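# Lay the coaster sticker-side down on the mat

## Task

Set the coaster down so its round sticker is on the bottom side, against the mat. The whole coaster must rest on the mat, the mat must hold nothing else, and nothing may be left toppled (see the reference image called manual).

## Robot and tools

Robot: two arms, left_arm and right_arm, each with a two-finger parallel gripper and a wrist camera (cam_left_wrist, cam_right_wrist, both 672x504 fisheye). Calibrated bases in the scene frame: left_arm at (+0.037, +0.263, +0.034) m, right_arm at (+0.018, -0.231, +0.037) m. A camera stand stands behind the arms. Loose objects may get a brief nudge at times.

Frames. Scene frame: origin at table-top height, midway between the nominal bases; +x away from the robot over the table, +z up, left_arm on the +y side (arm names do not match image sides). Reported end_effector_position (metres) and end_effector_quat_wxyz are in this frame; this point sits between the finger pads, about 1 cm back from the tips. Fingers point along the gripper's +z and open along its y. Offsets, however, are expressed in each arm's own Hand target axes, not the scene axes. Printed poses can be a few centimetres off, more when reaching far.

Row layout (used by execute_actions and move): 14 numbers, each in [-1, 1]: dx, dy, dz, rx, ry, rz, opening for left_arm, then the same seven for right_arm. Always give all 14, even if one arm stays. dx..rz are an offset from that arm's Hand target at the start of the action or move, not an absolute pose; 1.0 equals 0.6 m of travel or 180 degrees, and rx, ry, rz form one rotation vector. Opening is absolute: +1 fully open (0.094 m), -1 closed. All zeros for the six pose numbers re-requests the current Hand target; a 0 opening is a real half-open command, so resend the present opening to leave a gripper unchanged.

execute_actions(actions, cameras): actions is a list of actions; each action is a table of up to 15 rows, one per 1/30 s step, all counted from the same start pose; a short table repeats its last row. Repeating an offset in a new action moves further. Images come only with an empty actions list or when cameras names them (["all"], names, or []).

move(target, speed, blend, opening_speed, grip_force, blocking, cameras): drives each gripper on a straight line toward one 14-number row, or through a list of up to 15 rows, every row being an offset from the same starting Hand targets. speed is m/s per path, 0.002 to 2.9 (default 0.25), turns up to twice that in rad/s; one value or one per target. blend (m) rounds corners of a list; 0 stops at each. opening_speed sets how fast openings change per second on the -1..+1 scale (0.2 or more). grip_force is newtons per pad, 10 to 50, one value or one per arm; it persists, and lower forces close slowly. blocking=false returns after about 0.5 s while the move continues. Moves last at least 0.5 s and at most 10 s, do not avoid obstacles or the other arm, and grippers lag and overshoot more when fast or nearly straight-armed. Steer around an arm's own base rather than close past it. The result adds a move: line, e.g. done, off_target, moving, held, fault, plus limits (paced = pose clipped, held = steps withheld). done means at rest within 10 mm and 2 degrees; neither done nor off_target tells you about contact.

wait(seconds 0 to 10): lets time pass holding commands; a running move continues. stop(): brakes the running move. zoom_image(camera, region [x0,y0,x1,y1] pixels, at most 504 wide and high): closer look at the latest image of a wrist camera. show_instructions(): shows the reference images. read_manual(section="licences"): licence texts only. finished_scene(scene): ends the current scene, given its number; irreversible, so only call it once the coaster rests correctly with the robot released.

Results: robot state per arm, Hand target (the base for your next offsets; the gripper often rests short of it, and any new command, even zeros, asks for it again), Tool commands, grip_measured (measured opening on the command scale; reads slightly wide when empty and a few hundredths below a squeezed part's width), Joint positions (last entry is finger opening in m), Joint velocities (may say within noise or be omitted), joint torques, and for action calls some per-step end_effector_position. An empty actions call reveals what other results omit.

Control notes: each step the commanded orientation is clipped to within 40 degrees of the measured one, so large turns take several actions. Friction and load can leave the gripper centimetres off target; if it stays short, send the remaining distance as an offset. An arm blocked by something keeps pushing until commanded back past its gripper. Release by commanding an opening well above grip_measured; close slowly on fragile parts.

Avoid: dropping or releasing moving objects, fast impacts, hard pushes on the table or fixtures, anything leaving the table, arm-to-arm contact (grippers, housings and cameras are not protected by the clearance check; gripping the other arm's fingers counts as a press), strain on a wrist camera cable, and long holds stretched out or pushing against unreachable poses, which heat motors (MOTOR HOT at 75 °C, an arm folds and idles at 90 °C, falls at 100 °C).

Each tool is called as name(argument=value, ...), one argument or row to a line, values as JSON.

Reference images:

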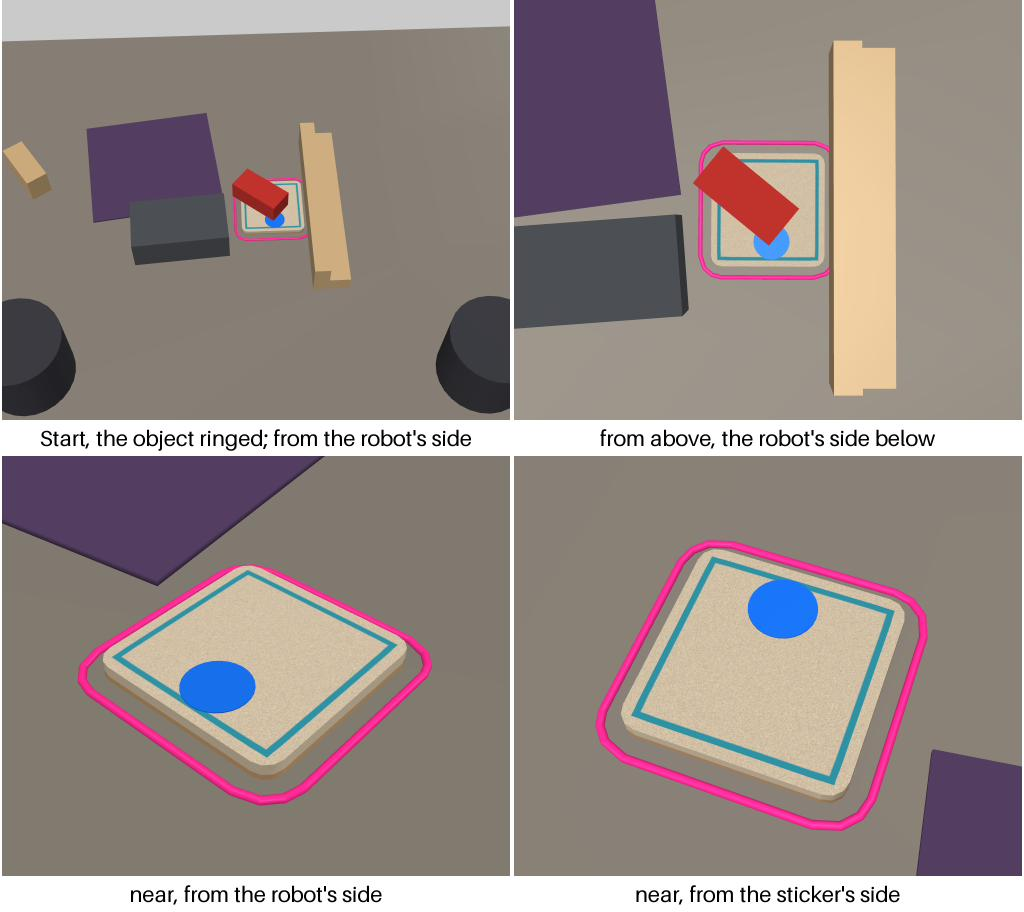

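## Session

execute_actions(
  actions=[],
)

Scene clock: 0.00 s.
left_arm: end_effector_position=(+0.2865, +0.3287, +0.2574) grip_measured=+1.000 end_effector_quat_wxyz=(+0.600, -0.160, +0.779, -0.089) | right_arm: end_effector_position=(+0.2529, -0.3493, +0.1661) grip_measured=+1.000 end_effector_quat_wxyz=(+0.506, +0.380, +0.773, +0.039)
Joint positions: left_arm=[0.643 0.45 0.448 -0.312 0.548 -0.182 0.094] | right_arm=[-0.536 0.538 0.288 -0.267 -0.193 0.425 0.094]
Joint velocities: within noise
Joint torques (N m): no reading
Heat: left arm: 29 °C; right arm: 33 °C.
Hand target: left_arm +0.2856, +0.3277, +0.2606; +0.603, -0.156, +0.777, -0.088 | right_arm +0.2531, -0.3497, +0.1704; +0.511, +0.376, +0.772, +0.036
Tool commands: left_gripper/opening=+1.0 right_gripper/opening=+1.0

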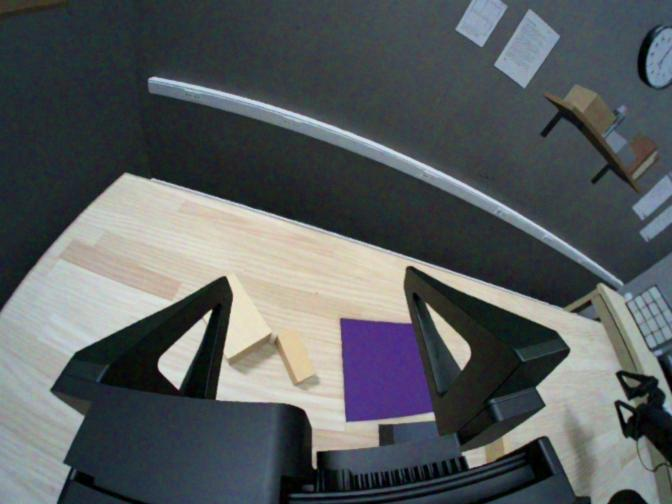

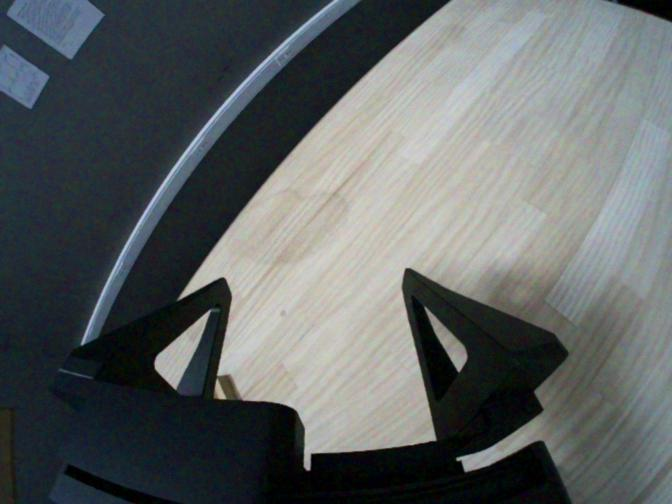

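move(
  target=[-0.107,-0.403,-0.143,0,0.194,0,1,0,0,0,0,0,0,1],
  speed=0.4,
  cameras=["cam_left_wrist"],
)

Scene clock: 24.60 s.
left_arm: end_effector_position=(+0.2511, +0.1138, +0.4153) grip_measured=+1.000 end_effector_quat_wxyz=(+0.344, -0.114, +0.920, -0.148) | right_arm: end_effector_position=(+0.2529, -0.3493, +0.1661) grip_measured=+1.000 end_effector_quat_wxyz=(+0.506, +0.380, +0.773, +0.039)
Joint positions: left_arm=[-0.872 1.28 1.924 -1.544 -0.405 -0.992 0.094] | right_arm=[-0.536 0.538 0.288 -0.267 -0.193 0.425 0.094]
Joint torques (N m): left_arm=[-0.4 -2.09 7.64 1.04 -0.35 -0.09] | right_arm=[-0.01 0.21 9.48 1.83 -0.07 -0.07]
Heat: left arm: 32 °C; right arm: 37 °C.
Hand target: left_arm +0.2501, +0.1194, +0.4198; +0.342, -0.122, +0.922, -0.131 | right_arm +0.2531, -0.3497, +0.1704; +0.511, +0.376, +0.772, +0.036
Off the commanded pose: left_arm 0.007 m, 2 deg | right_arm 0.004 m, 1 deg.
joint sent to its limit (left arm) — joint 4 (wrist pitch), lower limit. The joint targets still meet the commanded pose.
move: done
Images, in order (width x height): cam_left_wrist 672x504.

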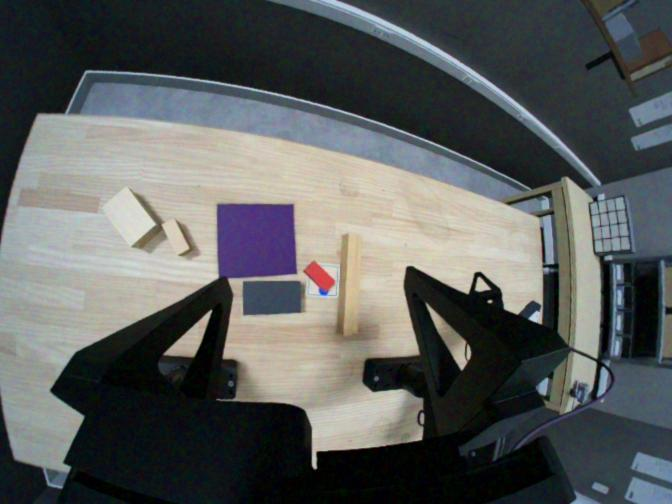

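move(
  target=[0.2335,-0.1327,0.277,0.1117,0.2503,0.552,1,0,0,0,0,0,0,1],
  speed=0.5,
  cameras=["cam_left_wrist"],
)

Scene clock: 53.13 s.
left_arm: end_effector_position=(+0.2679, -0.0227, +0.2376) grip_measured=+1.000 end_effector_quat_wxyz=(+0.057, +0.700, +0.712, -0.007) | right_arm: end_effector_position=(+0.2529, -0.3493, +0.1661) grip_measured=+1.000 end_effector_quat_wxyz=(+0.506, +0.380, +0.773, +0.039)
Joint positions: left_arm=[-0.877 1.882 1.977 -1.552 0 0.659 0.094] | right_arm=[-0.536 0.538 0.288 -0.267 -0.193 0.425 0.094]
Joint torques (N m): left_arm=[-0.34 -7.19 9.63 0.32 0.02 0.05] | right_arm=[-0.02 0.21 9.5 1.83 -0.07 -0.07]
Heat: left arm: 32 °C; right arm: 38 °C.
Hand target: left_arm +0.2682, -0.0255, +0.2402; +0.000, +0.706, +0.708, +0.000 | right_arm +0.2531, -0.3497, +0.1704; +0.511, +0.376, +0.772, +0.036
Off the commanded pose: left_arm 0.004 m, 7 deg | right_arm 0.004 m, 1 deg.
joint sent to its limit (left arm) — joint 4 (wrist pitch), lower limit. The joint targets are off in orientation, not in position.
move: off_target (left_arm)
Images, in order (width x height): cam_left_wrist 672x504.

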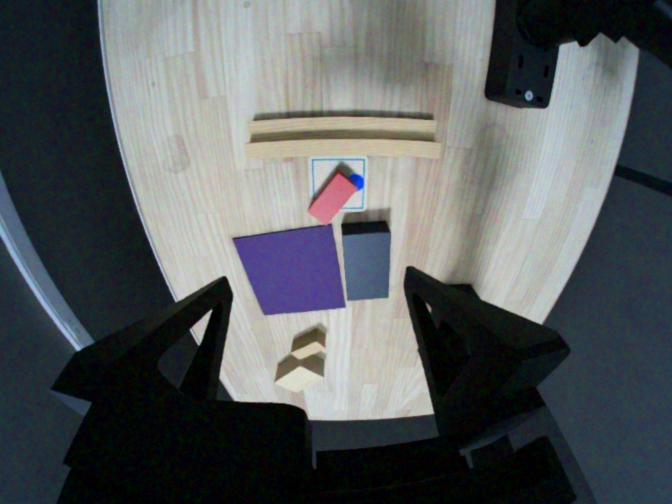

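move(
  target=[0.021,0,0.233,0,0,0.205,0.35,0,0,0,0,0,0,1],
  speed=0.3,
  cameras=["cam_left_wrist"],
)

Scene clock: 74.40 s.
left_arm: end_effector_position=(+0.2688, -0.0151, +0.1100) grip_measured=+0.352 end_effector_quat_wxyz=(+0.009, +0.892, +0.451, +0.006) | right_arm: end_effector_position=(+0.2529, -0.3493, +0.1661) grip_measured=+1.000 end_effector_quat_wxyz=(+0.506, +0.380, +0.773, +0.039)
Joint positions: left_arm=[-0.866 1.913 1.512 -1.15 -0.008 1.323 0.063] | right_arm=[-0.536 0.538 0.288 -0.267 -0.193 0.425 0.094]
Joint torques (N m): left_arm=[0.64 -7.2 5.52 0.43 0.08 0.12] | right_arm=[-0.01 0.2 9.48 1.83 -0.07 -0.07]
Heat: left arm: 31 °C; right arm: 38 °C.
Hand target: left_arm +0.2683, -0.0130, +0.1004; +0.000, +0.894, +0.449, +0.000 | right_arm +0.2531, -0.3497, +0.1704; +0.511, +0.376, +0.772, +0.036
Off the commanded pose: left_arm 0.010 m, 1 deg | right_arm 0.004 m, 1 deg.
move: done
Images, in order (width x height): cam_left_wrist 672x504.

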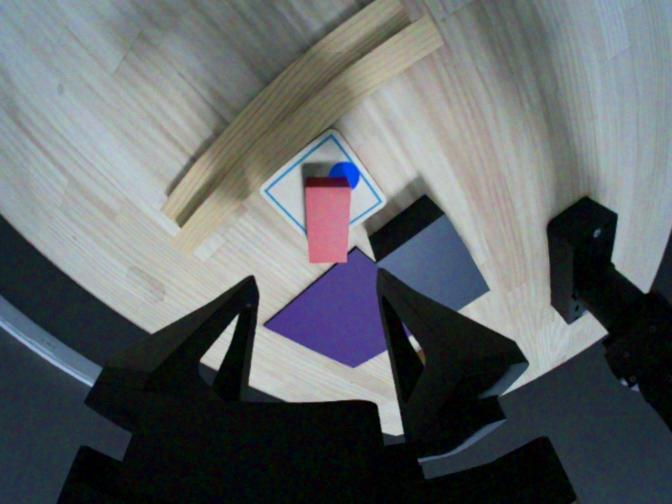

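move(
  target=[
    [0,-0.012,0.133,0,0,0,0.35,0,0,0,0,0,0,1],
    [0,-0.012,0.133,0,0,0,-0.5,0,0,0,0,0,0,1],
  ],
  speed=0.2,
  opening_speed=1.5,
  cameras=["cam_left_wrist"],
)

Scene clock: 83.20 s.
left_arm: end_effector_position=(+0.2651, -0.0103, +0.0287) grip_measured=-0.362 end_effector_quat_wxyz=(+0.006, +0.893, +0.451, +0.006) | right_arm: end_effector_position=(+0.2529, -0.3493, +0.1661) grip_measured=+1.000 end_effector_quat_wxyz=(+0.506, +0.380, +0.773, +0.039)
Joint positions: left_arm=[-0.866 1.991 1.282 -0.847 -0.009 1.324 0.03] | right_arm=[-0.536 0.538 0.288 -0.267 -0.193 0.425 0.094]
Joint torques (N m): left_arm=[0.14 -7.36 5.34 0.39 0.06 0.1] | right_arm=[-0.02 0.2 9.48 1.82 -0.07 -0.07]
Heat: left arm: 31 °C; right arm: 38 °C.
Hand target: left_arm +0.2626, -0.0087, +0.0205; +0.000, +0.894, +0.449, +0.000 | right_arm +0.2531, -0.3497, +0.1704; +0.511, +0.376, +0.772, +0.036
Off the commanded pose: left_arm 0.009 m, 1 deg | right_arm 0.004 m, 1 deg.
move: done
Images, in order (width x height): cam_left_wrist 672x504.

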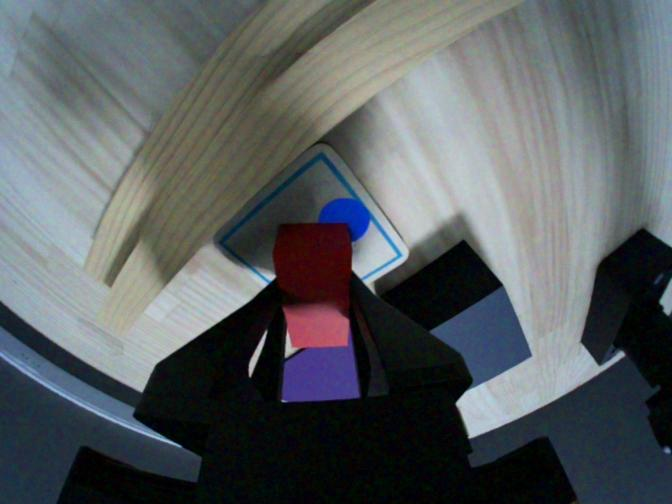

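move(
  target=[
    [0,0,-0.11,0,0,0,-0.6,0,0,0,0,0,0,1],
    [0.139,0.219,-0.11,0,0,0,-0.6,0,0,0,0,0,0,1],
    [0.139,0.219,0.005,0,0,0,-0.6,0,0,0,0,0,0,1],
  ],
  speed=[0.25,0.3,0.15],
  blend=[0.03,0.02,0],
  cameras=["cam_left_wrist"],
)

Scene clock: 91.70 s.
left_arm: end_effector_position=(+0.4237, -0.0188, +0.0323) grip_measured=-0.362 end_effector_quat_wxyz=(+0.010, +0.890, +0.456, +0.011) | right_arm: end_effector_position=(+0.2529, -0.3493, +0.1661) grip_measured=+1.000 end_effector_quat_wxyz=(+0.506, +0.380, +0.773, +0.039)
Joint positions: left_arm=[-0.619 2.446 2.052 -1.149 -0.011 1.558 0.03] | right_arm=[-0.536 0.538 0.288 -0.267 -0.193 0.425 0.094]
Joint torques (N m): left_arm=[-0.4 -10.17 6.12 0.44 0.12 0.07] | right_arm=[-0.01 0.2 9.47 1.83 -0.08 -0.08]
Heat: left arm: 31 °C; right arm: 38 °C.
Hand target: left_arm +0.4179, -0.0204, +0.0177; +0.001, +0.894, +0.449, +0.000 | right_arm +0.2531, -0.3497, +0.1704; +0.511, +0.376, +0.772, +0.036
Off the commanded pose: left_arm 0.016 m, 2 deg | right_arm 0.004 m, 1 deg.
move: off_target (left_arm)
Images, in order (width x height): cam_left_wrist 672x504.

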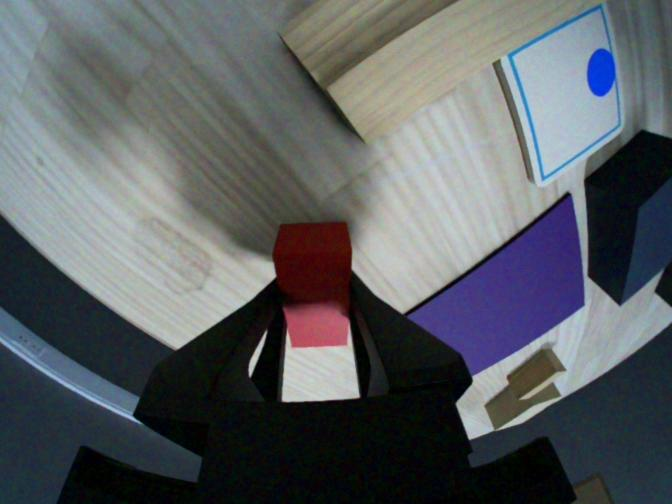

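move(
  target=[0,0,0.016,0,0,0,-0.6,0,0,0,0,0,0,1],
  speed=0.05,
  cameras=["cam_left_wrist"],
)

Scene clock: 94.80 s.
left_arm: end_effector_position=(+0.4261, -0.0206, +0.0284) grip_measured=-0.362 end_effector_quat_wxyz=(+0.016, +0.890, +0.456, +0.014) | right_arm: end_effector_position=(+0.2529, -0.3493, +0.1661) grip_measured=+1.000 end_effector_quat_wxyz=(+0.506, +0.380, +0.773, +0.039)
Joint positions: left_arm=[-0.619 2.446 2.036 -1.119 -0.011 1.558 0.03] | right_arm=[-0.536 0.538 0.288 -0.267 -0.193 0.425 0.094]
Joint torques (N m): left_arm=[-0.36 -9.73 5.38 0.44 0.06 0.1] | right_arm=[-0.01 0.2 9.48 1.84 -0.07 -0.08]
Heat: left arm: 31 °C; right arm: 38 °C.
Hand target: left_arm +0.4178, -0.0203, +0.0081; +0.000, +0.894, +0.449, +0.000 | right_arm +0.2531, -0.3497, +0.1704; +0.511, +0.376, +0.772, +0.036
Off the commanded pose: left_arm 0.022 m, 3 deg | right_arm 0.004 m, 1 deg.
move: off_target (left_arm)
Images, in order (width x height): cam_left_wrist 672x504.

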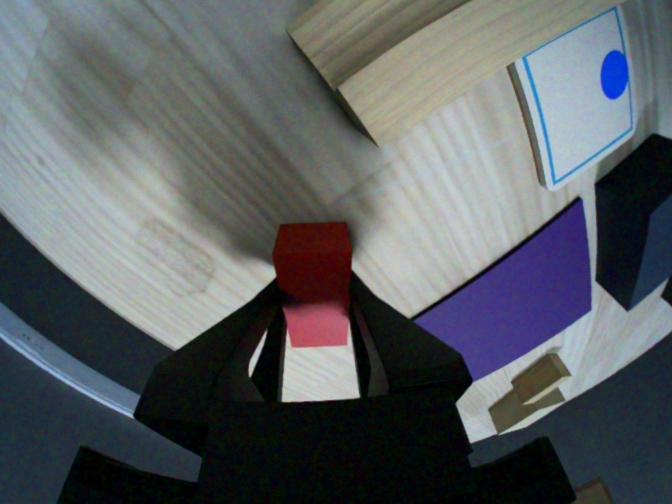

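move(
  target=[-0.002,-0.002,0.025,0,0,0,-0.6,0,0,0,0,0,0,1],
  speed=0.05,
  cameras=["cam_left_wrist"],
)

Scene clock: 97.27 s.
left_arm: end_effector_position=(+0.4250, -0.0198, +0.0234) grip_measured=-0.362 end_effector_quat_wxyz=(+0.016, +0.890, +0.456, +0.014) | right_arm: end_effector_position=(+0.2529, -0.3493, +0.1661) grip_measured=+1.000 end_effector_quat_wxyz=(+0.506, +0.380, +0.773, +0.039)
Joint positions: left_arm=[-0.619 2.446 2.016 -1.1 -0.011 1.558 0.03] | right_arm=[-0.536 0.538 0.288 -0.267 -0.193 0.425 0.094]
Joint torques (N m): left_arm=[-0.72 -8.95 3.23 0.69 0.1 0.08] | right_arm=[-0.02 0.2 9.48 1.83 -0.07 -0.08]
Heat: left arm: 31 °C; right arm: 39 °C.
Hand target: left_arm +0.4162, -0.0206, -0.0069; +0.000, +0.894, +0.449, +0.000 | right_arm +0.2531, -0.3497, +0.1704; +0.511, +0.376, +0.772, +0.036
Off the commanded pose: left_arm 0.032 m, 3 deg | right_arm 0.004 m, 1 deg.
move: off_target (left_arm)
Images, in order (width x height): cam_left_wrist 672x504.

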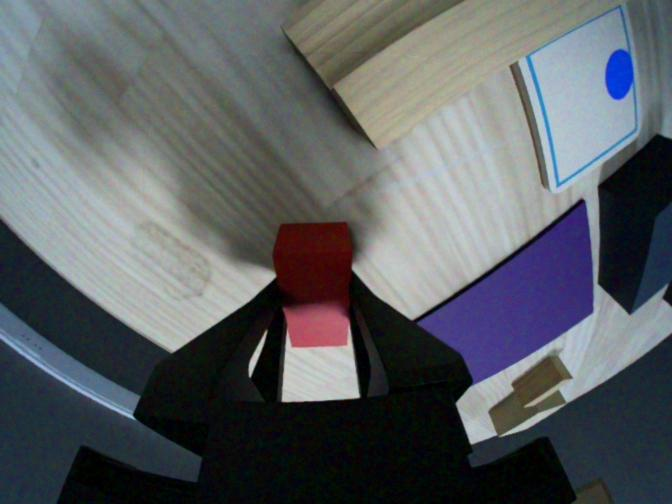

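move(
  target=[-0.002,-0.002,0.016,0,0,0,-0.6,0,0,0,0,0,0,1],
  speed=0.05,
)

Scene clock: 100.63 s.
left_arm: end_effector_position=(+0.4246, -0.0201, +0.0228) grip_measured=-0.362 end_effector_quat_wxyz=(+0.019, +0.890, +0.456, +0.016) | right_arm: end_effector_position=(+0.2529, -0.3493, +0.1661) grip_measured=+1.000 end_effector_quat_wxyz=(+0.506, +0.380, +0.773, +0.039)
Joint positions: left_arm=[-0.62 2.435 1.994 -1.08 -0.011 1.558 0.03] | right_arm=[-0.536 0.538 0.288 -0.267 -0.193 0.425 0.094]
Joint torques (N m): left_arm=[-0.77 -8.06 2.44 0.86 0.08 0.05] | right_arm=[-0.02 0.18 9.48 1.83 -0.07 -0.07]
Heat: left arm: 31 °C; right arm: 39 °C.
Hand target: left_arm +0.4145, -0.0210, -0.0165; +0.001, +0.894, +0.449, +0.000 | right_arm +0.2531, -0.3497, +0.1704; +0.511, +0.376, +0.772, +0.036
Off the commanded pose: left_arm 0.041 m, 3 deg | right_arm 0.004 m, 1 deg.
move: off_target (left_arm)

move(
  target=[
    [0,0,-0.03,0,0,0,-0.6,0,0,0,0,0,0,1],
    [0,0,-0.03,0,0,0,0,0,0,0,0,0,0,1],
    [0,0,-0.227,0,0,0,0,0,0,0,0,0,0,1],
    [-0.157,-0.195,-0.227,0,0,-0.205,1,0,0,0,0,0,0,1],
  ],
  speed=[0.1,0.1,0.2,0.35],
  blend=[0,0,0.03,0],
  cameras=["cam_left_wrist"],
)

Scene clock: 109.73 s.
left_arm: end_effector_position=(+0.2644, -0.0246, +0.1129) grip_measured=+0.998 end_effector_quat_wxyz=(-0.017, +0.709, +0.705, +0.006) | right_arm: end_effector_position=(+0.2529, -0.3493, +0.1661) grip_measured=+1.000 end_effector_quat_wxyz=(+0.506, +0.380, +0.773, +0.039)
Joint positions: left_arm=[-0.892 1.982 1.619 -1.243 -0.008 0.666 0.094] | right_arm=[-0.536 0.538 0.288 -0.267 -0.193 0.425 0.094]
Joint torques (N m): left_arm=[0.14 -11.43 5.2 0.41 0.04 -0.01] | right_arm=[-0.01 0.2 9.48 1.83 -0.07 -0.07]
Heat: left arm: 30 °C; right arm: 39 °C.
Hand target: left_arm +0.2643, -0.0264, +0.1196; +0.000, +0.706, +0.708, +0.000 | right_arm +0.2531, -0.3497, +0.1704; +0.511, +0.376, +0.772, +0.036
Off the commanded pose: left_arm 0.007 m, 2 deg | right_arm 0.004 m, 1 deg.
move: done; target 2's new opening was sent with left_arm's hand 0.024 m and 3 deg from that target
Images, in order (width x height): cam_left_wrist 672x504.

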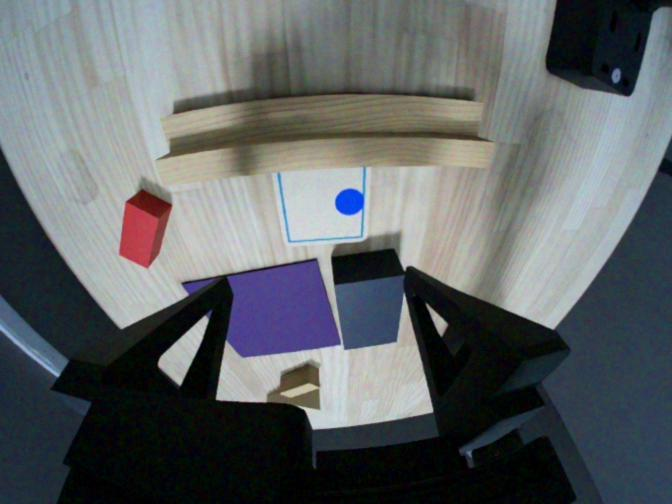

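move(
  target=[
    [-0.008,-0.009,0.13,0,0,0,1,0,0,0,0,0,0,1],
    [-0.008,-0.009,0.178,0,0,0,1,0,0,0,0,0,0,1],
  ],
  speed=[0.2,0.08],
  blend=[0.01,0],
  cameras=["cam_left_wrist"],
)

Scene clock: 116.17 s.
left_arm: end_effector_position=(+0.2630, -0.0309, +0.0238) grip_measured=+0.998 end_effector_quat_wxyz=(+0.007, +0.707, +0.708, +0.003) | right_arm: end_effector_position=(+0.2529, -0.3493, +0.1661) grip_measured=+1.000 end_effector_quat_wxyz=(+0.506, +0.380, +0.773, +0.039)
Joint positions: left_arm=[-0.905 2.051 1.35 -0.856 -0.008 0.647 0.094] | right_arm=[-0.536 0.538 0.288 -0.267 -0.193 0.425 0.094]
Joint torques (N m): left_arm=[-0.36 -7.64 5.34 0.5 0.04 -0.07] | right_arm=[-0.01 0.2 9.48 1.83 -0.07 -0.07]
Heat: left arm: 30 °C; right arm: 39 °C.
Hand target: left_arm +0.2589, -0.0313, +0.0128; +0.000, +0.706, +0.708, +0.000 | right_arm +0.2531, -0.3497, +0.1704; +0.511, +0.376, +0.772, +0.036
Off the commanded pose: left_arm 0.012 m, 1 deg | right_arm 0.004 m, 1 deg.
move: off_target (left_arm)
Images, in order (width x height): cam_left_wrist 672x504.

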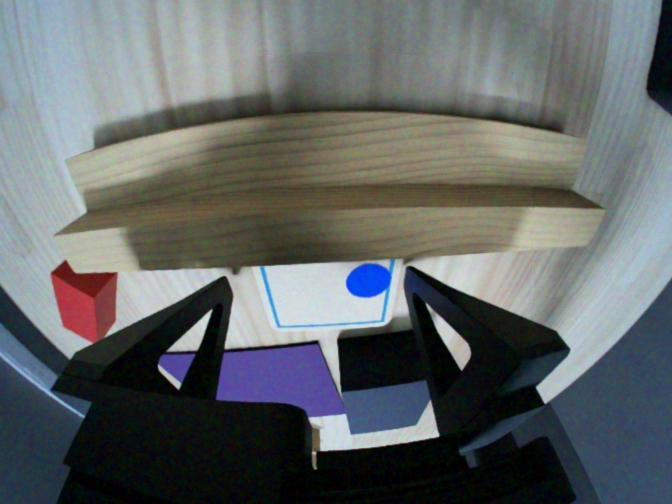

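move(
  target=[
    [0,-0.012,0,0,0,0,1,0,0,0,0,0,0,1],
    [0,-0.012,0.02,0,0,0,1,0,0,0,0,0,0,1],
  ],
  speed=0.06,
  cameras=["cam_left_wrist"],
)

Scene clock: 120.90 s.
left_arm: end_effector_position=(+0.2572, -0.0325, +0.0140) grip_measured=+0.998 end_effector_quat_wxyz=(+0.011, +0.707, +0.708, +0.003) | right_arm: end_effector_position=(+0.2529, -0.3493, +0.1661) grip_measured=+1.000 end_effector_quat_wxyz=(+0.506, +0.380, +0.773, +0.039)
Joint positions: left_arm=[-0.921 2.054 1.311 -0.807 -0.009 0.632 0.094] | right_arm=[-0.536 0.538 0.288 -0.267 -0.193 0.425 0.094]
Joint torques (N m): left_arm=[-0.4 -7.02 4.89 0.54 0.08 -0.06] | right_arm=[-0.01 0.2 9.47 1.83 -0.07 -0.08]
Heat: left arm: 30 °C; right arm: 39 °C.
Hand target: left_arm +0.2517, -0.0313, +0.0007; +0.000, +0.706, +0.708, +0.000 | right_arm +0.2531, -0.3497, +0.1704; +0.511, +0.376, +0.772, +0.036
Off the commanded pose: left_arm 0.014 m, 1 deg | right_arm 0.004 m, 1 deg.
move: off_target (left_arm)
Images, in order (width x height): cam_left_wrist 672x504.

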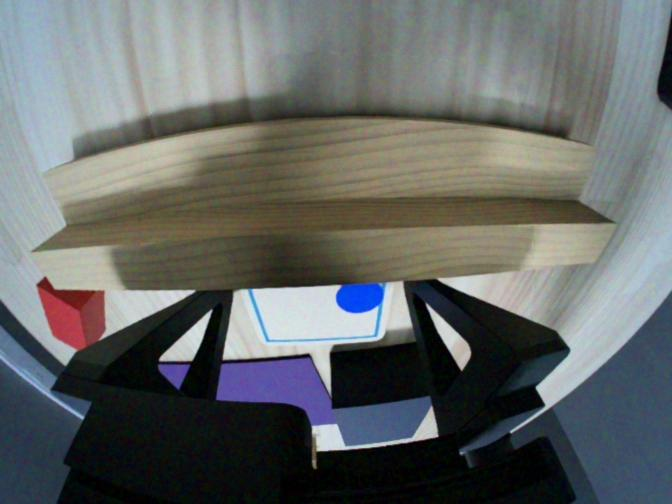

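move(
  target=[
    [0,0,0.008,0,0,0,1,0,0,0,0,0,0,1],
    [0,0,0.008,0,0,0,0.4,0,0,0,0,0,0,1],
  ],
  speed=0.06,
  opening_speed=0.8,
  cameras=["cam_left_wrist"],
)

Scene clock: 126.20 s.
left_arm: end_effector_position=(+0.2576, -0.0337, +0.0137) grip_measured=+0.637 end_effector_quat_wxyz=(+0.013, +0.707, +0.707, +0.002) | right_arm: end_effector_position=(+0.2529, -0.3493, +0.1661) grip_measured=+1.000 end_effector_quat_wxyz=(+0.506, +0.380, +0.773, +0.039)
Joint positions: left_arm=[-0.921 2.055 1.311 -0.802 -0.008 0.632 0.077] | right_arm=[-0.536 0.538 0.288 -0.267 -0.193 0.425 0.094]
Joint torques (N m): left_arm=[-0.46 -6.5 4.19 0.64 0.07 -0.09] | right_arm=[-0.01 0.2 9.48 1.83 -0.07 -0.07]
Heat: left arm: 30 °C; right arm: 39 °C.
Hand target: left_arm +0.2518, -0.0314, -0.0040; +0.000, +0.706, +0.708, +0.000 | right_arm +0.2531, -0.3497, +0.1704; +0.511, +0.376, +0.772, +0.036
Off the commanded pose: left_arm 0.019 m, 1 deg | right_arm 0.004 m, 1 deg.
move: off_target (left_arm); target 2's new opening was sent with left_arm's hand 0.019 m and 1 deg from that target
Images, in order (width x height): cam_left_wrist 672x504.

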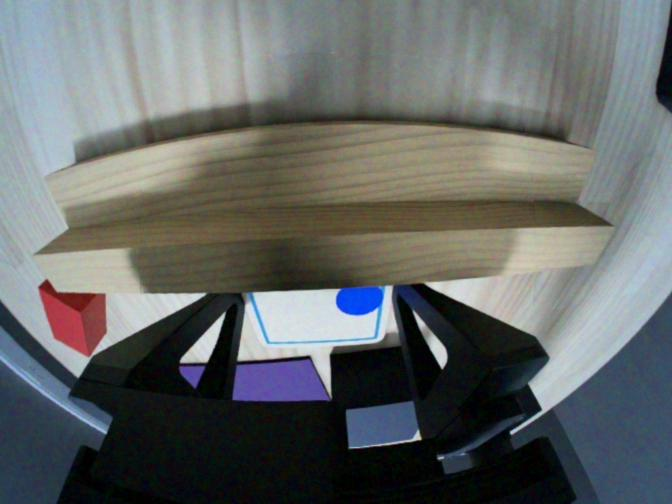

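move(
  target=[
    [0,0,-0.2,0,0,0,0.4,0,0,0,0,0,0,1],
    [0.052,0.214,-0.44,0,0,-0.667,0.4,0,0,0,0,0,0,1],
    [0.052,0.214,-0.44,0,0,-0.667,0.4,0.190,0.427,-0.190,-0.2743,0.175,0.2338,0],
  ],
  speed=[0.15,0.3,0.3],
  blend=[0.03,0,0],
  cameras=["all"],
)

Scene clock: 155.63 s.
left_arm: end_effector_position=(+0.3764, -0.0004, +0.2567) grip_measured=+0.637 end_effector_quat_wxyz=(+0.074, -0.252, +0.960, -0.099) | right_arm: end_effector_position=(+0.2780, -0.0575, +0.2552) grip_measured=+0.001 end_effector_quat_wxyz=(+0.350, +0.353, +0.611, +0.616)
Joint positions: left_arm=[-0.645 2.059 2.289 -1.554 0.002 -1.176 0.077] | right_arm=[0.727 0.724 0.176 0.553 0.131 1.577 0.047]
Joint torques (N m): left_arm=[0.72 -8.53 9.7 0.59 0.04 -0.09] | right_arm=[0.55 -0.08 7.47 2.1 0.15 -0.06]
Heat: left arm: 31 °C; right arm: 39 °C.
Hand target: left_arm +0.3799, +0.0005, +0.2601; +0.000, -0.261, +0.965, +0.000 | right_arm +0.2774, -0.0587, +0.2504; +0.354, +0.354, +0.612, +0.612
Off the commanded pose: left_arm 0.005 m, 14 deg | right_arm 0.005 m, 1 deg.
joint sent to its limit (left arm) — joint 4 (wrist pitch), lower limit. The joint targets are off in orientation, not in position.
move: off_target (left_arm)

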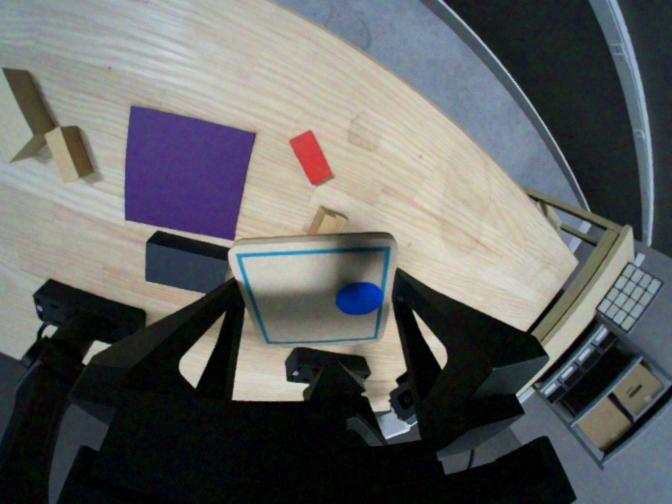

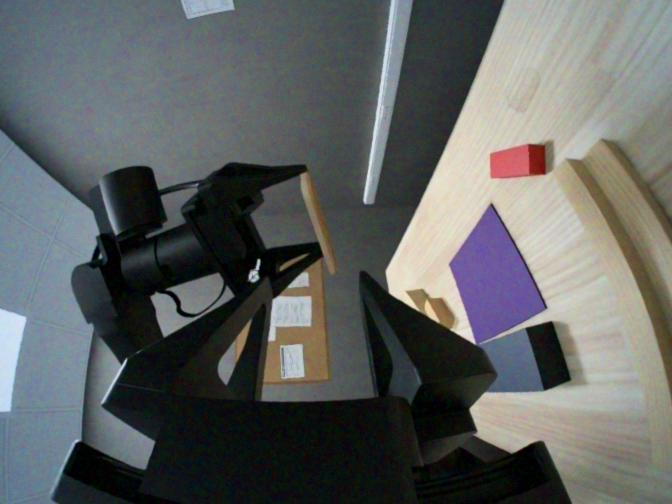

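move(
  target=[0,0,0.167,0,0,0,0.4,0,-0.167,0,0,0,0,0],
  speed=0.2,
  cameras=["all"],
)

Scene clock: 161.83 s.
left_arm: end_effector_position=(+0.3763, -0.0006, +0.1684) grip_measured=+0.637 end_effector_quat_wxyz=(+0.002, -0.254, +0.967, -0.005) | right_arm: end_effector_position=(+0.2788, -0.0563, +0.1536) grip_measured=+0.001 end_effector_quat_wxyz=(+0.323, +0.389, +0.659, +0.557)
Joint positions: left_arm=[-0.645 2.231 2.223 -1.552 0.003 -1.176 0.077] | right_arm=[0.751 1.169 0.002 0.992 0.17 1.608 0.047]
Joint torques (N m): left_arm=[0.51 -9.42 6.15 0.41 -0.01 -0.08] | right_arm=[0.59 -1.02 5.7 2.12 0.2 -0.06]
Heat: left arm: 32 °C; right arm: 38 °C.
Hand target: left_arm +0.3800, +0.0004, +0.1599; +0.000, -0.261, +0.965, -0.001 | right_arm +0.2774, -0.0587, +0.1504; +0.354, +0.354, +0.612, +0.613
Off the commanded pose: left_arm 0.009 m, 1 deg | right_arm 0.004 m, 10 deg.
joint sent to its limit (right arm) — joint 3 (elbow), lower limit, where the elbow is as bent as it goes. The joint targets are off in orientation, not in position.
move: off_target (right_arm)

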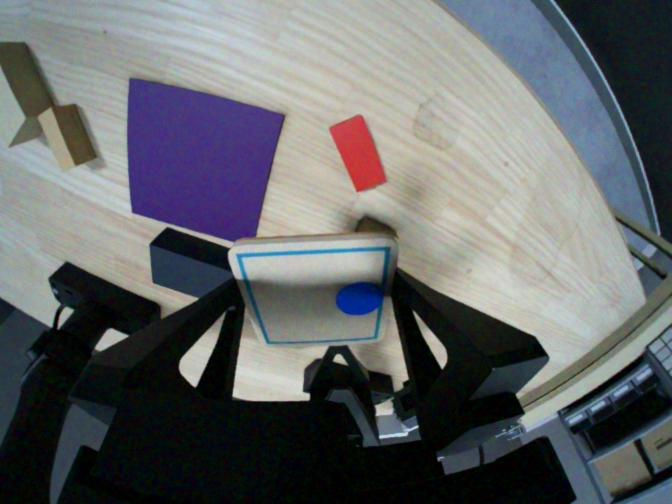

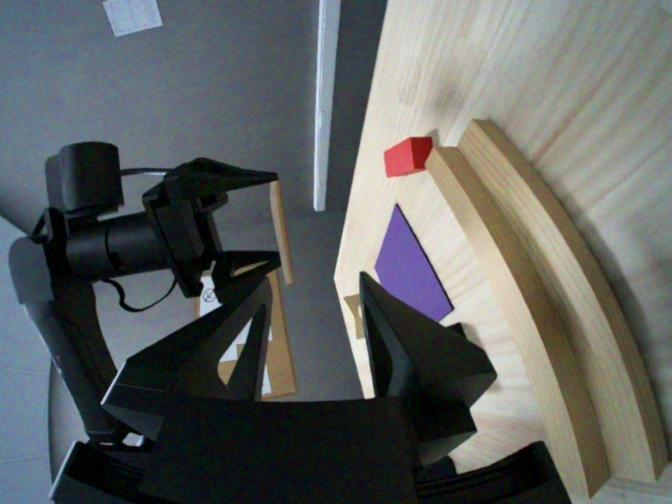

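move(
  target=[0,0,0,0,0,0,0.4,0,0.012,0.083,0,0,0,0],
  speed=0.2,
  cameras=["all"],
)

Scene clock: 166.60 s.
left_arm: end_effector_position=(+0.3763, -0.0006, +0.1684) grip_measured=+0.637 end_effector_quat_wxyz=(+0.002, -0.254, +0.967, -0.005) | right_arm: end_effector_position=(+0.3159, -0.0361, +0.1386) grip_measured=+0.001 end_effector_quat_wxyz=(+0.328, +0.382, +0.645, +0.575)
Joint positions: left_arm=[-0.645 2.231 2.223 -1.552 0.003 -1.176 0.077] | right_arm=[0.703 1.716 0.103 1.49 0.119 1.601 0.047]
Joint torques (N m): left_arm=[0.55 -9.39 6.15 0.37 -0.01 -0.09] | right_arm=[-0.59 -2.78 4.57 2.92 -0.07 -0.29]
Heat: left arm: 31 °C; right arm: 38 °C.
Hand target: left_arm +0.3800, +0.0004, +0.1599; +0.000, -0.261, +0.965, -0.001 | right_arm +0.3206, -0.0338, +0.1576; +0.354, +0.354, +0.612, +0.612
Off the commanded pose: left_arm 0.009 m, 1 deg | right_arm 0.020 m, 7 deg.
joint sent to its limit (right arm) — joint 4 (wrist pitch), upper limit. The joint targets still meet the commanded pose.
move: off_target (right_arm)

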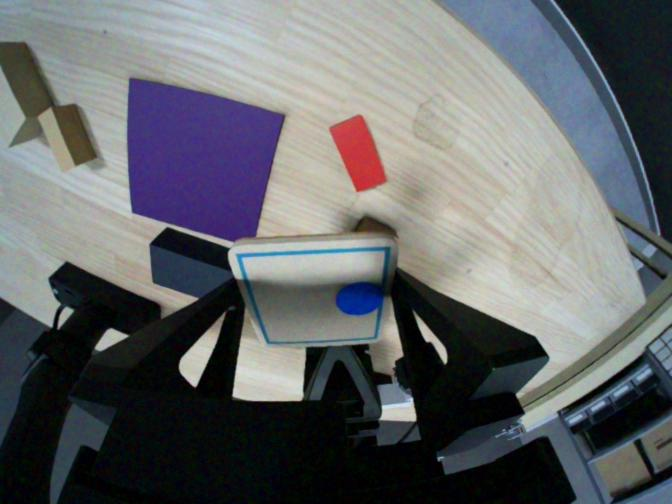

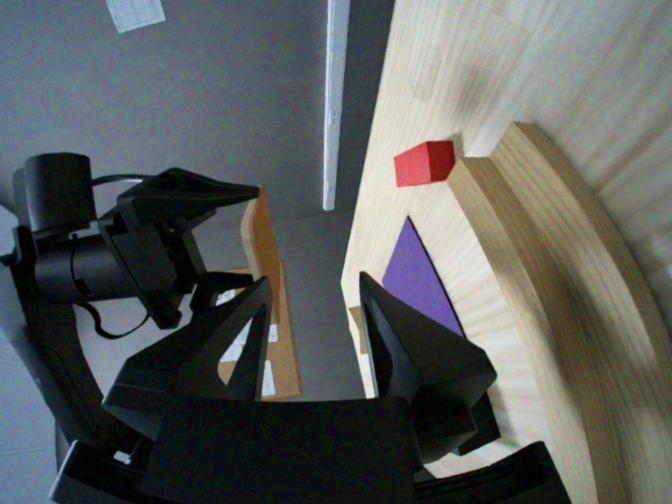

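move(
  target=[
    [-0.154,0,-0.067,0,0,0,0.4,0,0,0,0,0,0,0],
    [-0.154,0,-0.067,0,0,0,0.4,0,0.067,0.154,0,0,0,0],
  ],
  speed=0.25,
  cameras=["all"],
)

Scene clock: 175.20 s.
left_arm: end_effector_position=(+0.4568, +0.0485, +0.2035) grip_measured=+0.637 end_effector_quat_wxyz=(+0.064, -0.266, +0.960, -0.065) | right_arm: end_effector_position=(+0.3962, +0.0103, +0.2061) grip_measured=+0.001 end_effector_quat_wxyz=(+0.351, +0.358, +0.598, +0.625)
Joint positions: left_arm=[-0.454 2.295 2.462 -1.556 0.009 -1.013 0.077] | right_arm=[0.664 1.754 0.486 1.296 0.079 1.597 0.047]
Joint torques (N m): left_arm=[-0.28 -9.17 9.73 0.45 -0.03 0.07] | right_arm=[-0.58 -4.64 7.27 1.79 -0.12 -0.29]
Heat: left arm: 31 °C; right arm: 37 °C.
Hand target: left_arm +0.4597, +0.0469, +0.2001; +0.000, -0.261, +0.965, -0.001 | right_arm +0.4007, +0.0121, +0.1979; +0.354, +0.354, +0.611, +0.612
Off the commanded pose: left_arm 0.005 m, 10 deg | right_arm 0.010 m, 2 deg.
joint sent to its limit (left arm) — joint 4 (wrist pitch), lower limit. The joint targets are off in orientation, not in position.
move: off_target (left_arm)

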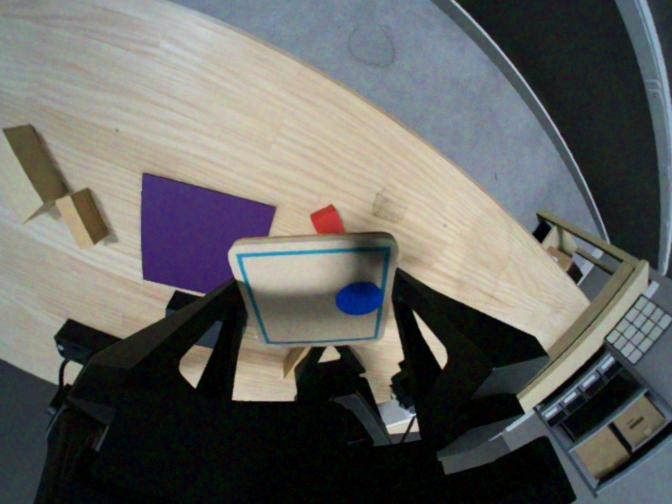

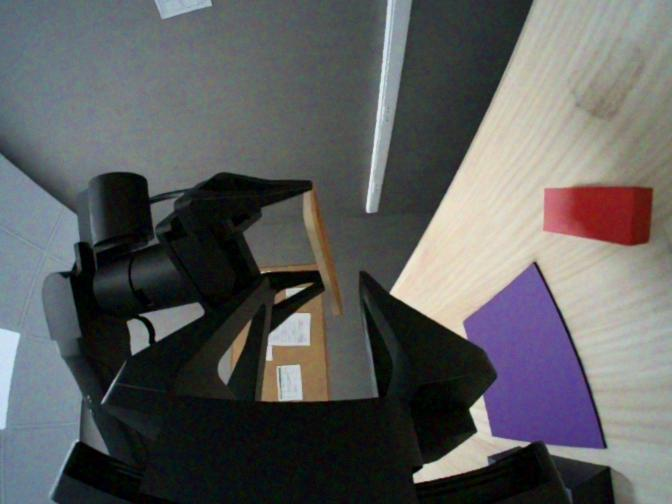

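move(
  target=[0,0,0.067,0,0,0,0.4,0,-0.067,0,0,0,0,0],
  speed=0.15,
  cameras=["all"],
)

Scene clock: 178.93 s.
left_arm: end_effector_position=(+0.4592, +0.0473, +0.1665) grip_measured=+0.637 end_effector_quat_wxyz=(+0.034, -0.266, +0.963, -0.037) | right_arm: end_effector_position=(+0.4005, +0.0134, +0.1617) grip_measured=+0.001 end_effector_quat_wxyz=(+0.347, +0.363, +0.607, +0.616)
Joint positions: left_arm=[-0.454 2.376 2.462 -1.556 0.009 -1.011 0.077] | right_arm=[0.664 1.958 0.486 1.472 0.078 1.597 0.047]
Joint torques (N m): left_arm=[-0.25 -9.96 8.35 0.31 -0.06 0.08] | right_arm=[-0.54 -5.23 4.26 2.23 -0.11 -0.29]
Heat: left arm: 32 °C; right arm: 37 °C.
Hand target: left_arm +0.4597, +0.0469, +0.1598; +0.000, -0.261, +0.965, +0.000 | right_arm +0.4007, +0.0122, +0.1576; +0.354, +0.354, +0.612, +0.613
Off the commanded pose: left_arm 0.007 m, 6 deg | right_arm 0.004 m, 1 deg.
joint sent to its limit (left arm) — joint 4 (wrist pitch), lower limit. The joint targets are off in orientation, not in position.
move: off_target (left_arm)

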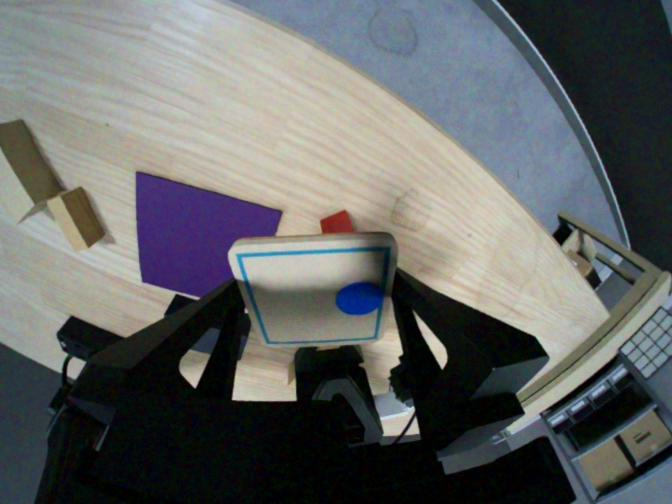

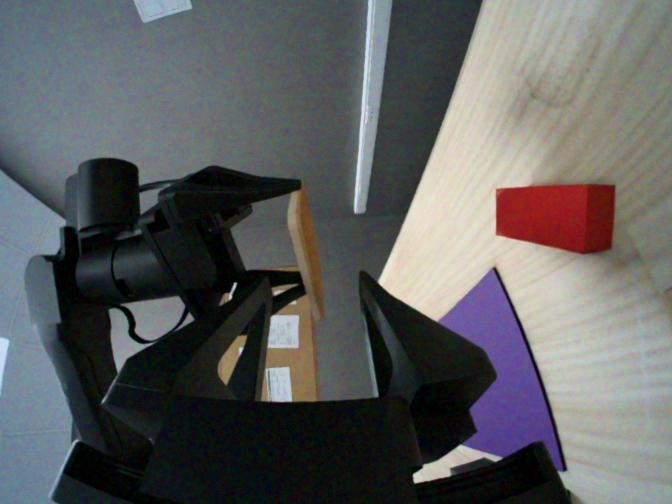

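move(
  target=[
    [0,0,0.033,0,0,0,0.4,0,-0.033,0,0,0,0,0],
    [0,0,0.033,0,0,0,0.4,0,-0.033,0.067,0,0,0,0],
  ],
  speed=0.1,
  cameras=["all"],
)

Scene clock: 186.10 s.
left_arm: end_effector_position=(+0.4593, +0.0472, +0.1471) grip_measured=+0.637 end_effector_quat_wxyz=(+0.018, -0.266, +0.963, -0.023) | right_arm: end_effector_position=(+0.4326, +0.0321, +0.1459) grip_measured=+0.001 end_effector_quat_wxyz=(+0.349, +0.361, +0.603, +0.620)
Joint positions: left_arm=[-0.454 2.419 2.462 -1.556 0.009 -1.011 0.077] | right_arm=[0.656 2.117 0.643 1.485 0.07 1.596 0.047]
Joint torques (N m): left_arm=[-0.18 -9.88 8.49 0.25 -0.07 0.08] | right_arm=[-0.59 -6.02 5.55 2.05 -0.11 -0.28]
Heat: left arm: 32 °C; right arm: 36 °C.
Hand target: left_arm +0.4597, +0.0469, +0.1400; +0.000, -0.261, +0.965, +0.000 | right_arm +0.4355, +0.0322, +0.1378; +0.354, +0.354, +0.612, +0.612
Off the commanded pose: left_arm 0.007 m, 3 deg | right_arm 0.009 m, 2 deg.
joint sent to its limit (left arm) — joint 4 (wrist pitch), lower limit. The joint targets still meet the commanded pose.
move: off_target (left_arm)

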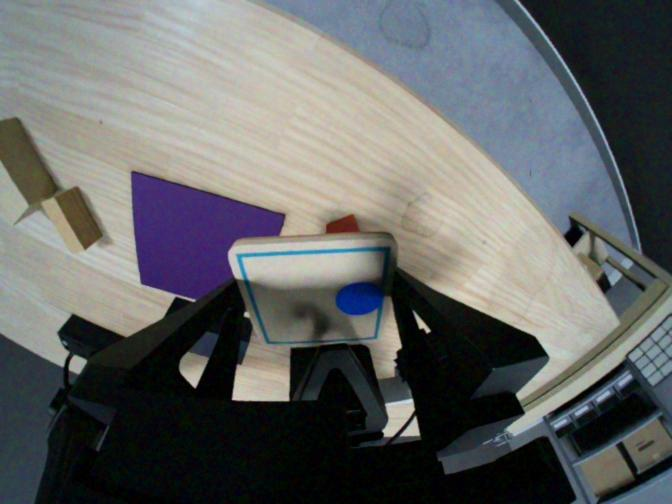

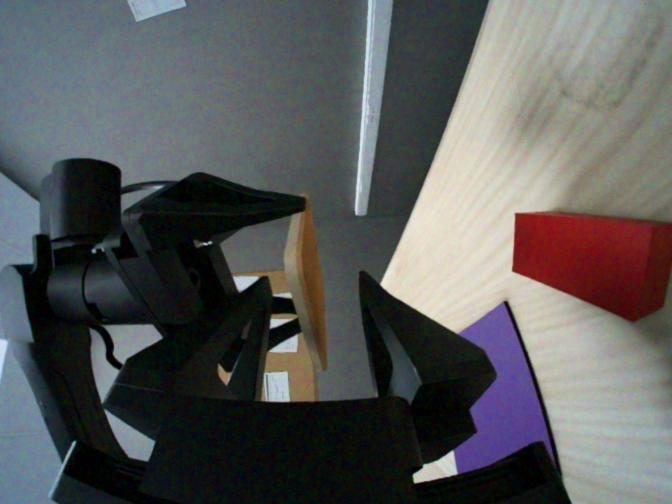

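move(
  target=[
    [0,0,0,0,0,0,0.4,0,0.016,0,0,0,0,0],
    [0,0,0,0,0,0,0.4,0,0.016,0.025,0,0,0,0],
  ],
  speed=0.08,
  cameras=["all"],
)

Scene clock: 192.07 s.
left_arm: end_effector_position=(+0.4593, +0.0472, +0.1471) grip_measured=+0.637 end_effector_quat_wxyz=(+0.018, -0.266, +0.963, -0.023) | right_arm: end_effector_position=(+0.4449, +0.0403, +0.1538) grip_measured=+0.001 end_effector_quat_wxyz=(+0.349, +0.359, +0.601, +0.623)
Joint positions: left_arm=[-0.454 2.419 2.462 -1.556 0.009 -1.011 0.077] | right_arm=[0.655 2.117 0.706 1.431 0.067 1.596 0.047]
Joint torques (N m): left_arm=[-0.27 -9.99 8.46 0.28 -0.04 0.07] | right_arm=[-0.76 -7.57 5.93 1.82 -0.11 -0.29]
Heat: left arm: 32 °C; right arm: 36 °C.
Hand target: left_arm +0.4597, +0.0469, +0.1400; +0.000, -0.261, +0.965, +0.000 | right_arm +0.4485, +0.0398, +0.1474; +0.354, +0.354, +0.612, +0.612
Off the commanded pose: left_arm 0.007 m, 3 deg | right_arm 0.007 m, 2 deg.
joint sent to its limit (left arm) — joint 4 (wrist pitch), lower limit. The joint targets still meet the commanded pose.
move: off_target (left_arm)

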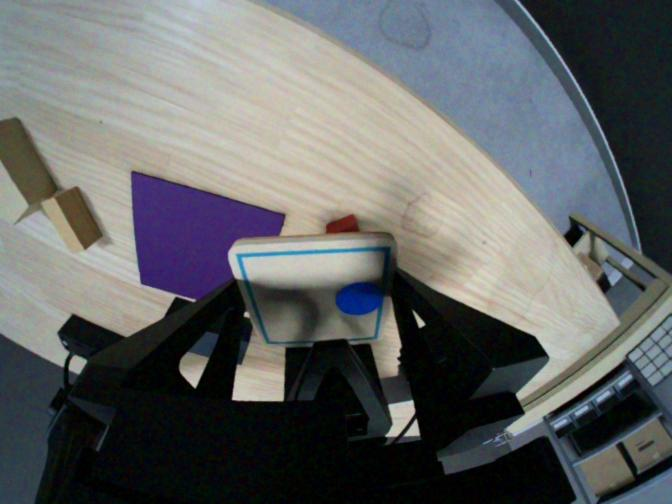

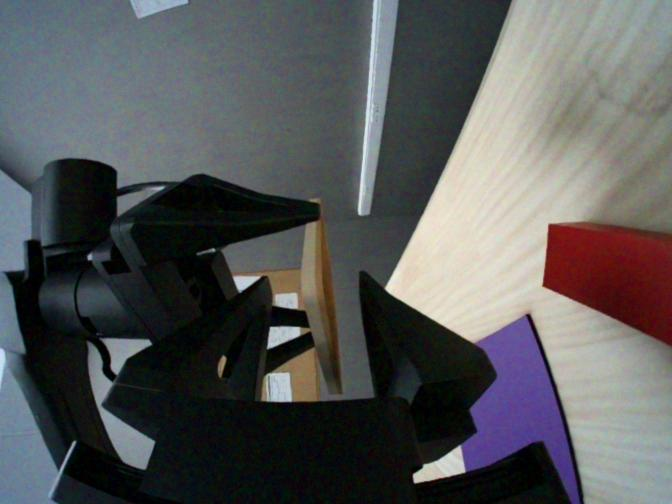

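move(
  target=[0,0,0,0,0,0,0.4,0,0,0,0,0,0,-1],
  opening_speed=0.6,
  cameras=["all"],
)

Scene clock: 198.03 s.
left_arm: end_effector_position=(+0.4584, +0.0481, +0.1470) grip_measured=+0.637 end_effector_quat_wxyz=(+0.017, -0.266, +0.963, -0.020) | right_arm: end_effector_position=(+0.4442, +0.0416, +0.1493) grip_measured=-0.879 end_effector_quat_wxyz=(+0.356, +0.347, +0.615, +0.612)
Joint positions: left_arm=[-0.454 2.419 2.462 -1.561 0.007 -1.011 0.077] | right_arm=[0.655 2.117 0.706 1.413 0.058 1.558 0.006]
Joint torques (N m): left_arm=[-0.17 -9.85 8.39 0.28 -0.04 0.08] | right_arm=[-0.76 -7.56 6 1.98 -0.01 0.18]
Heat: left arm: 33 °C; right arm: 36 °C.
Hand target: left_arm +0.4597, +0.0469, +0.1400; +0.000, -0.261, +0.965, +0.000 | right_arm +0.4485, +0.0397, +0.1475; +0.354, +0.354, +0.612, +0.613
Off the commanded pose: left_arm 0.007 m, 3 deg | right_arm 0.005 m, 1 deg.
joint sent to its limit (left arm) — joint 4 (wrist pitch), lower limit. The joint targets still meet the commanded pose.
move: off_target (left_arm)

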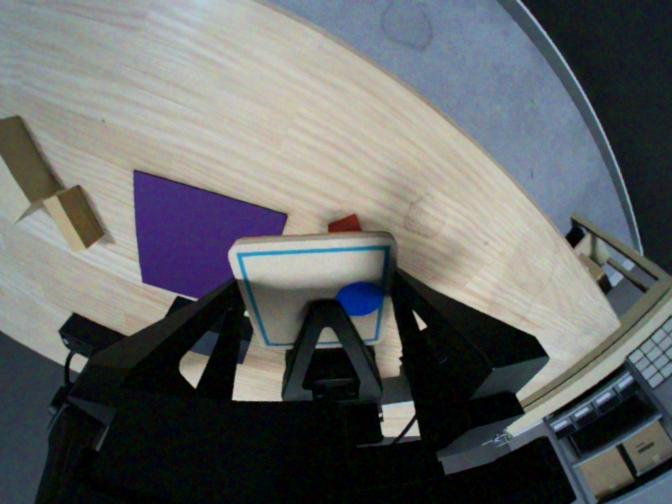

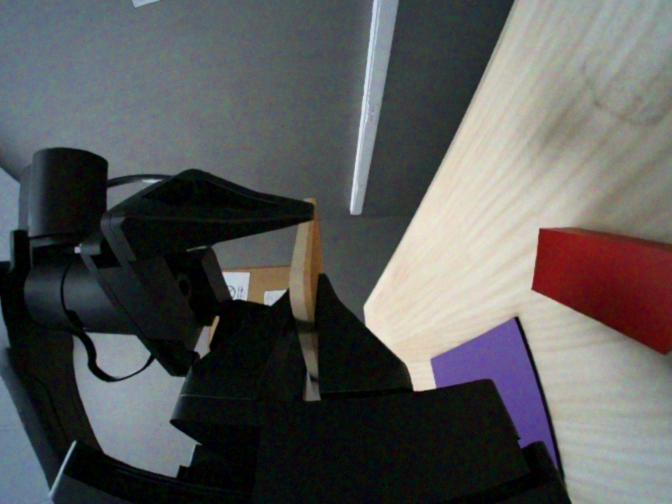

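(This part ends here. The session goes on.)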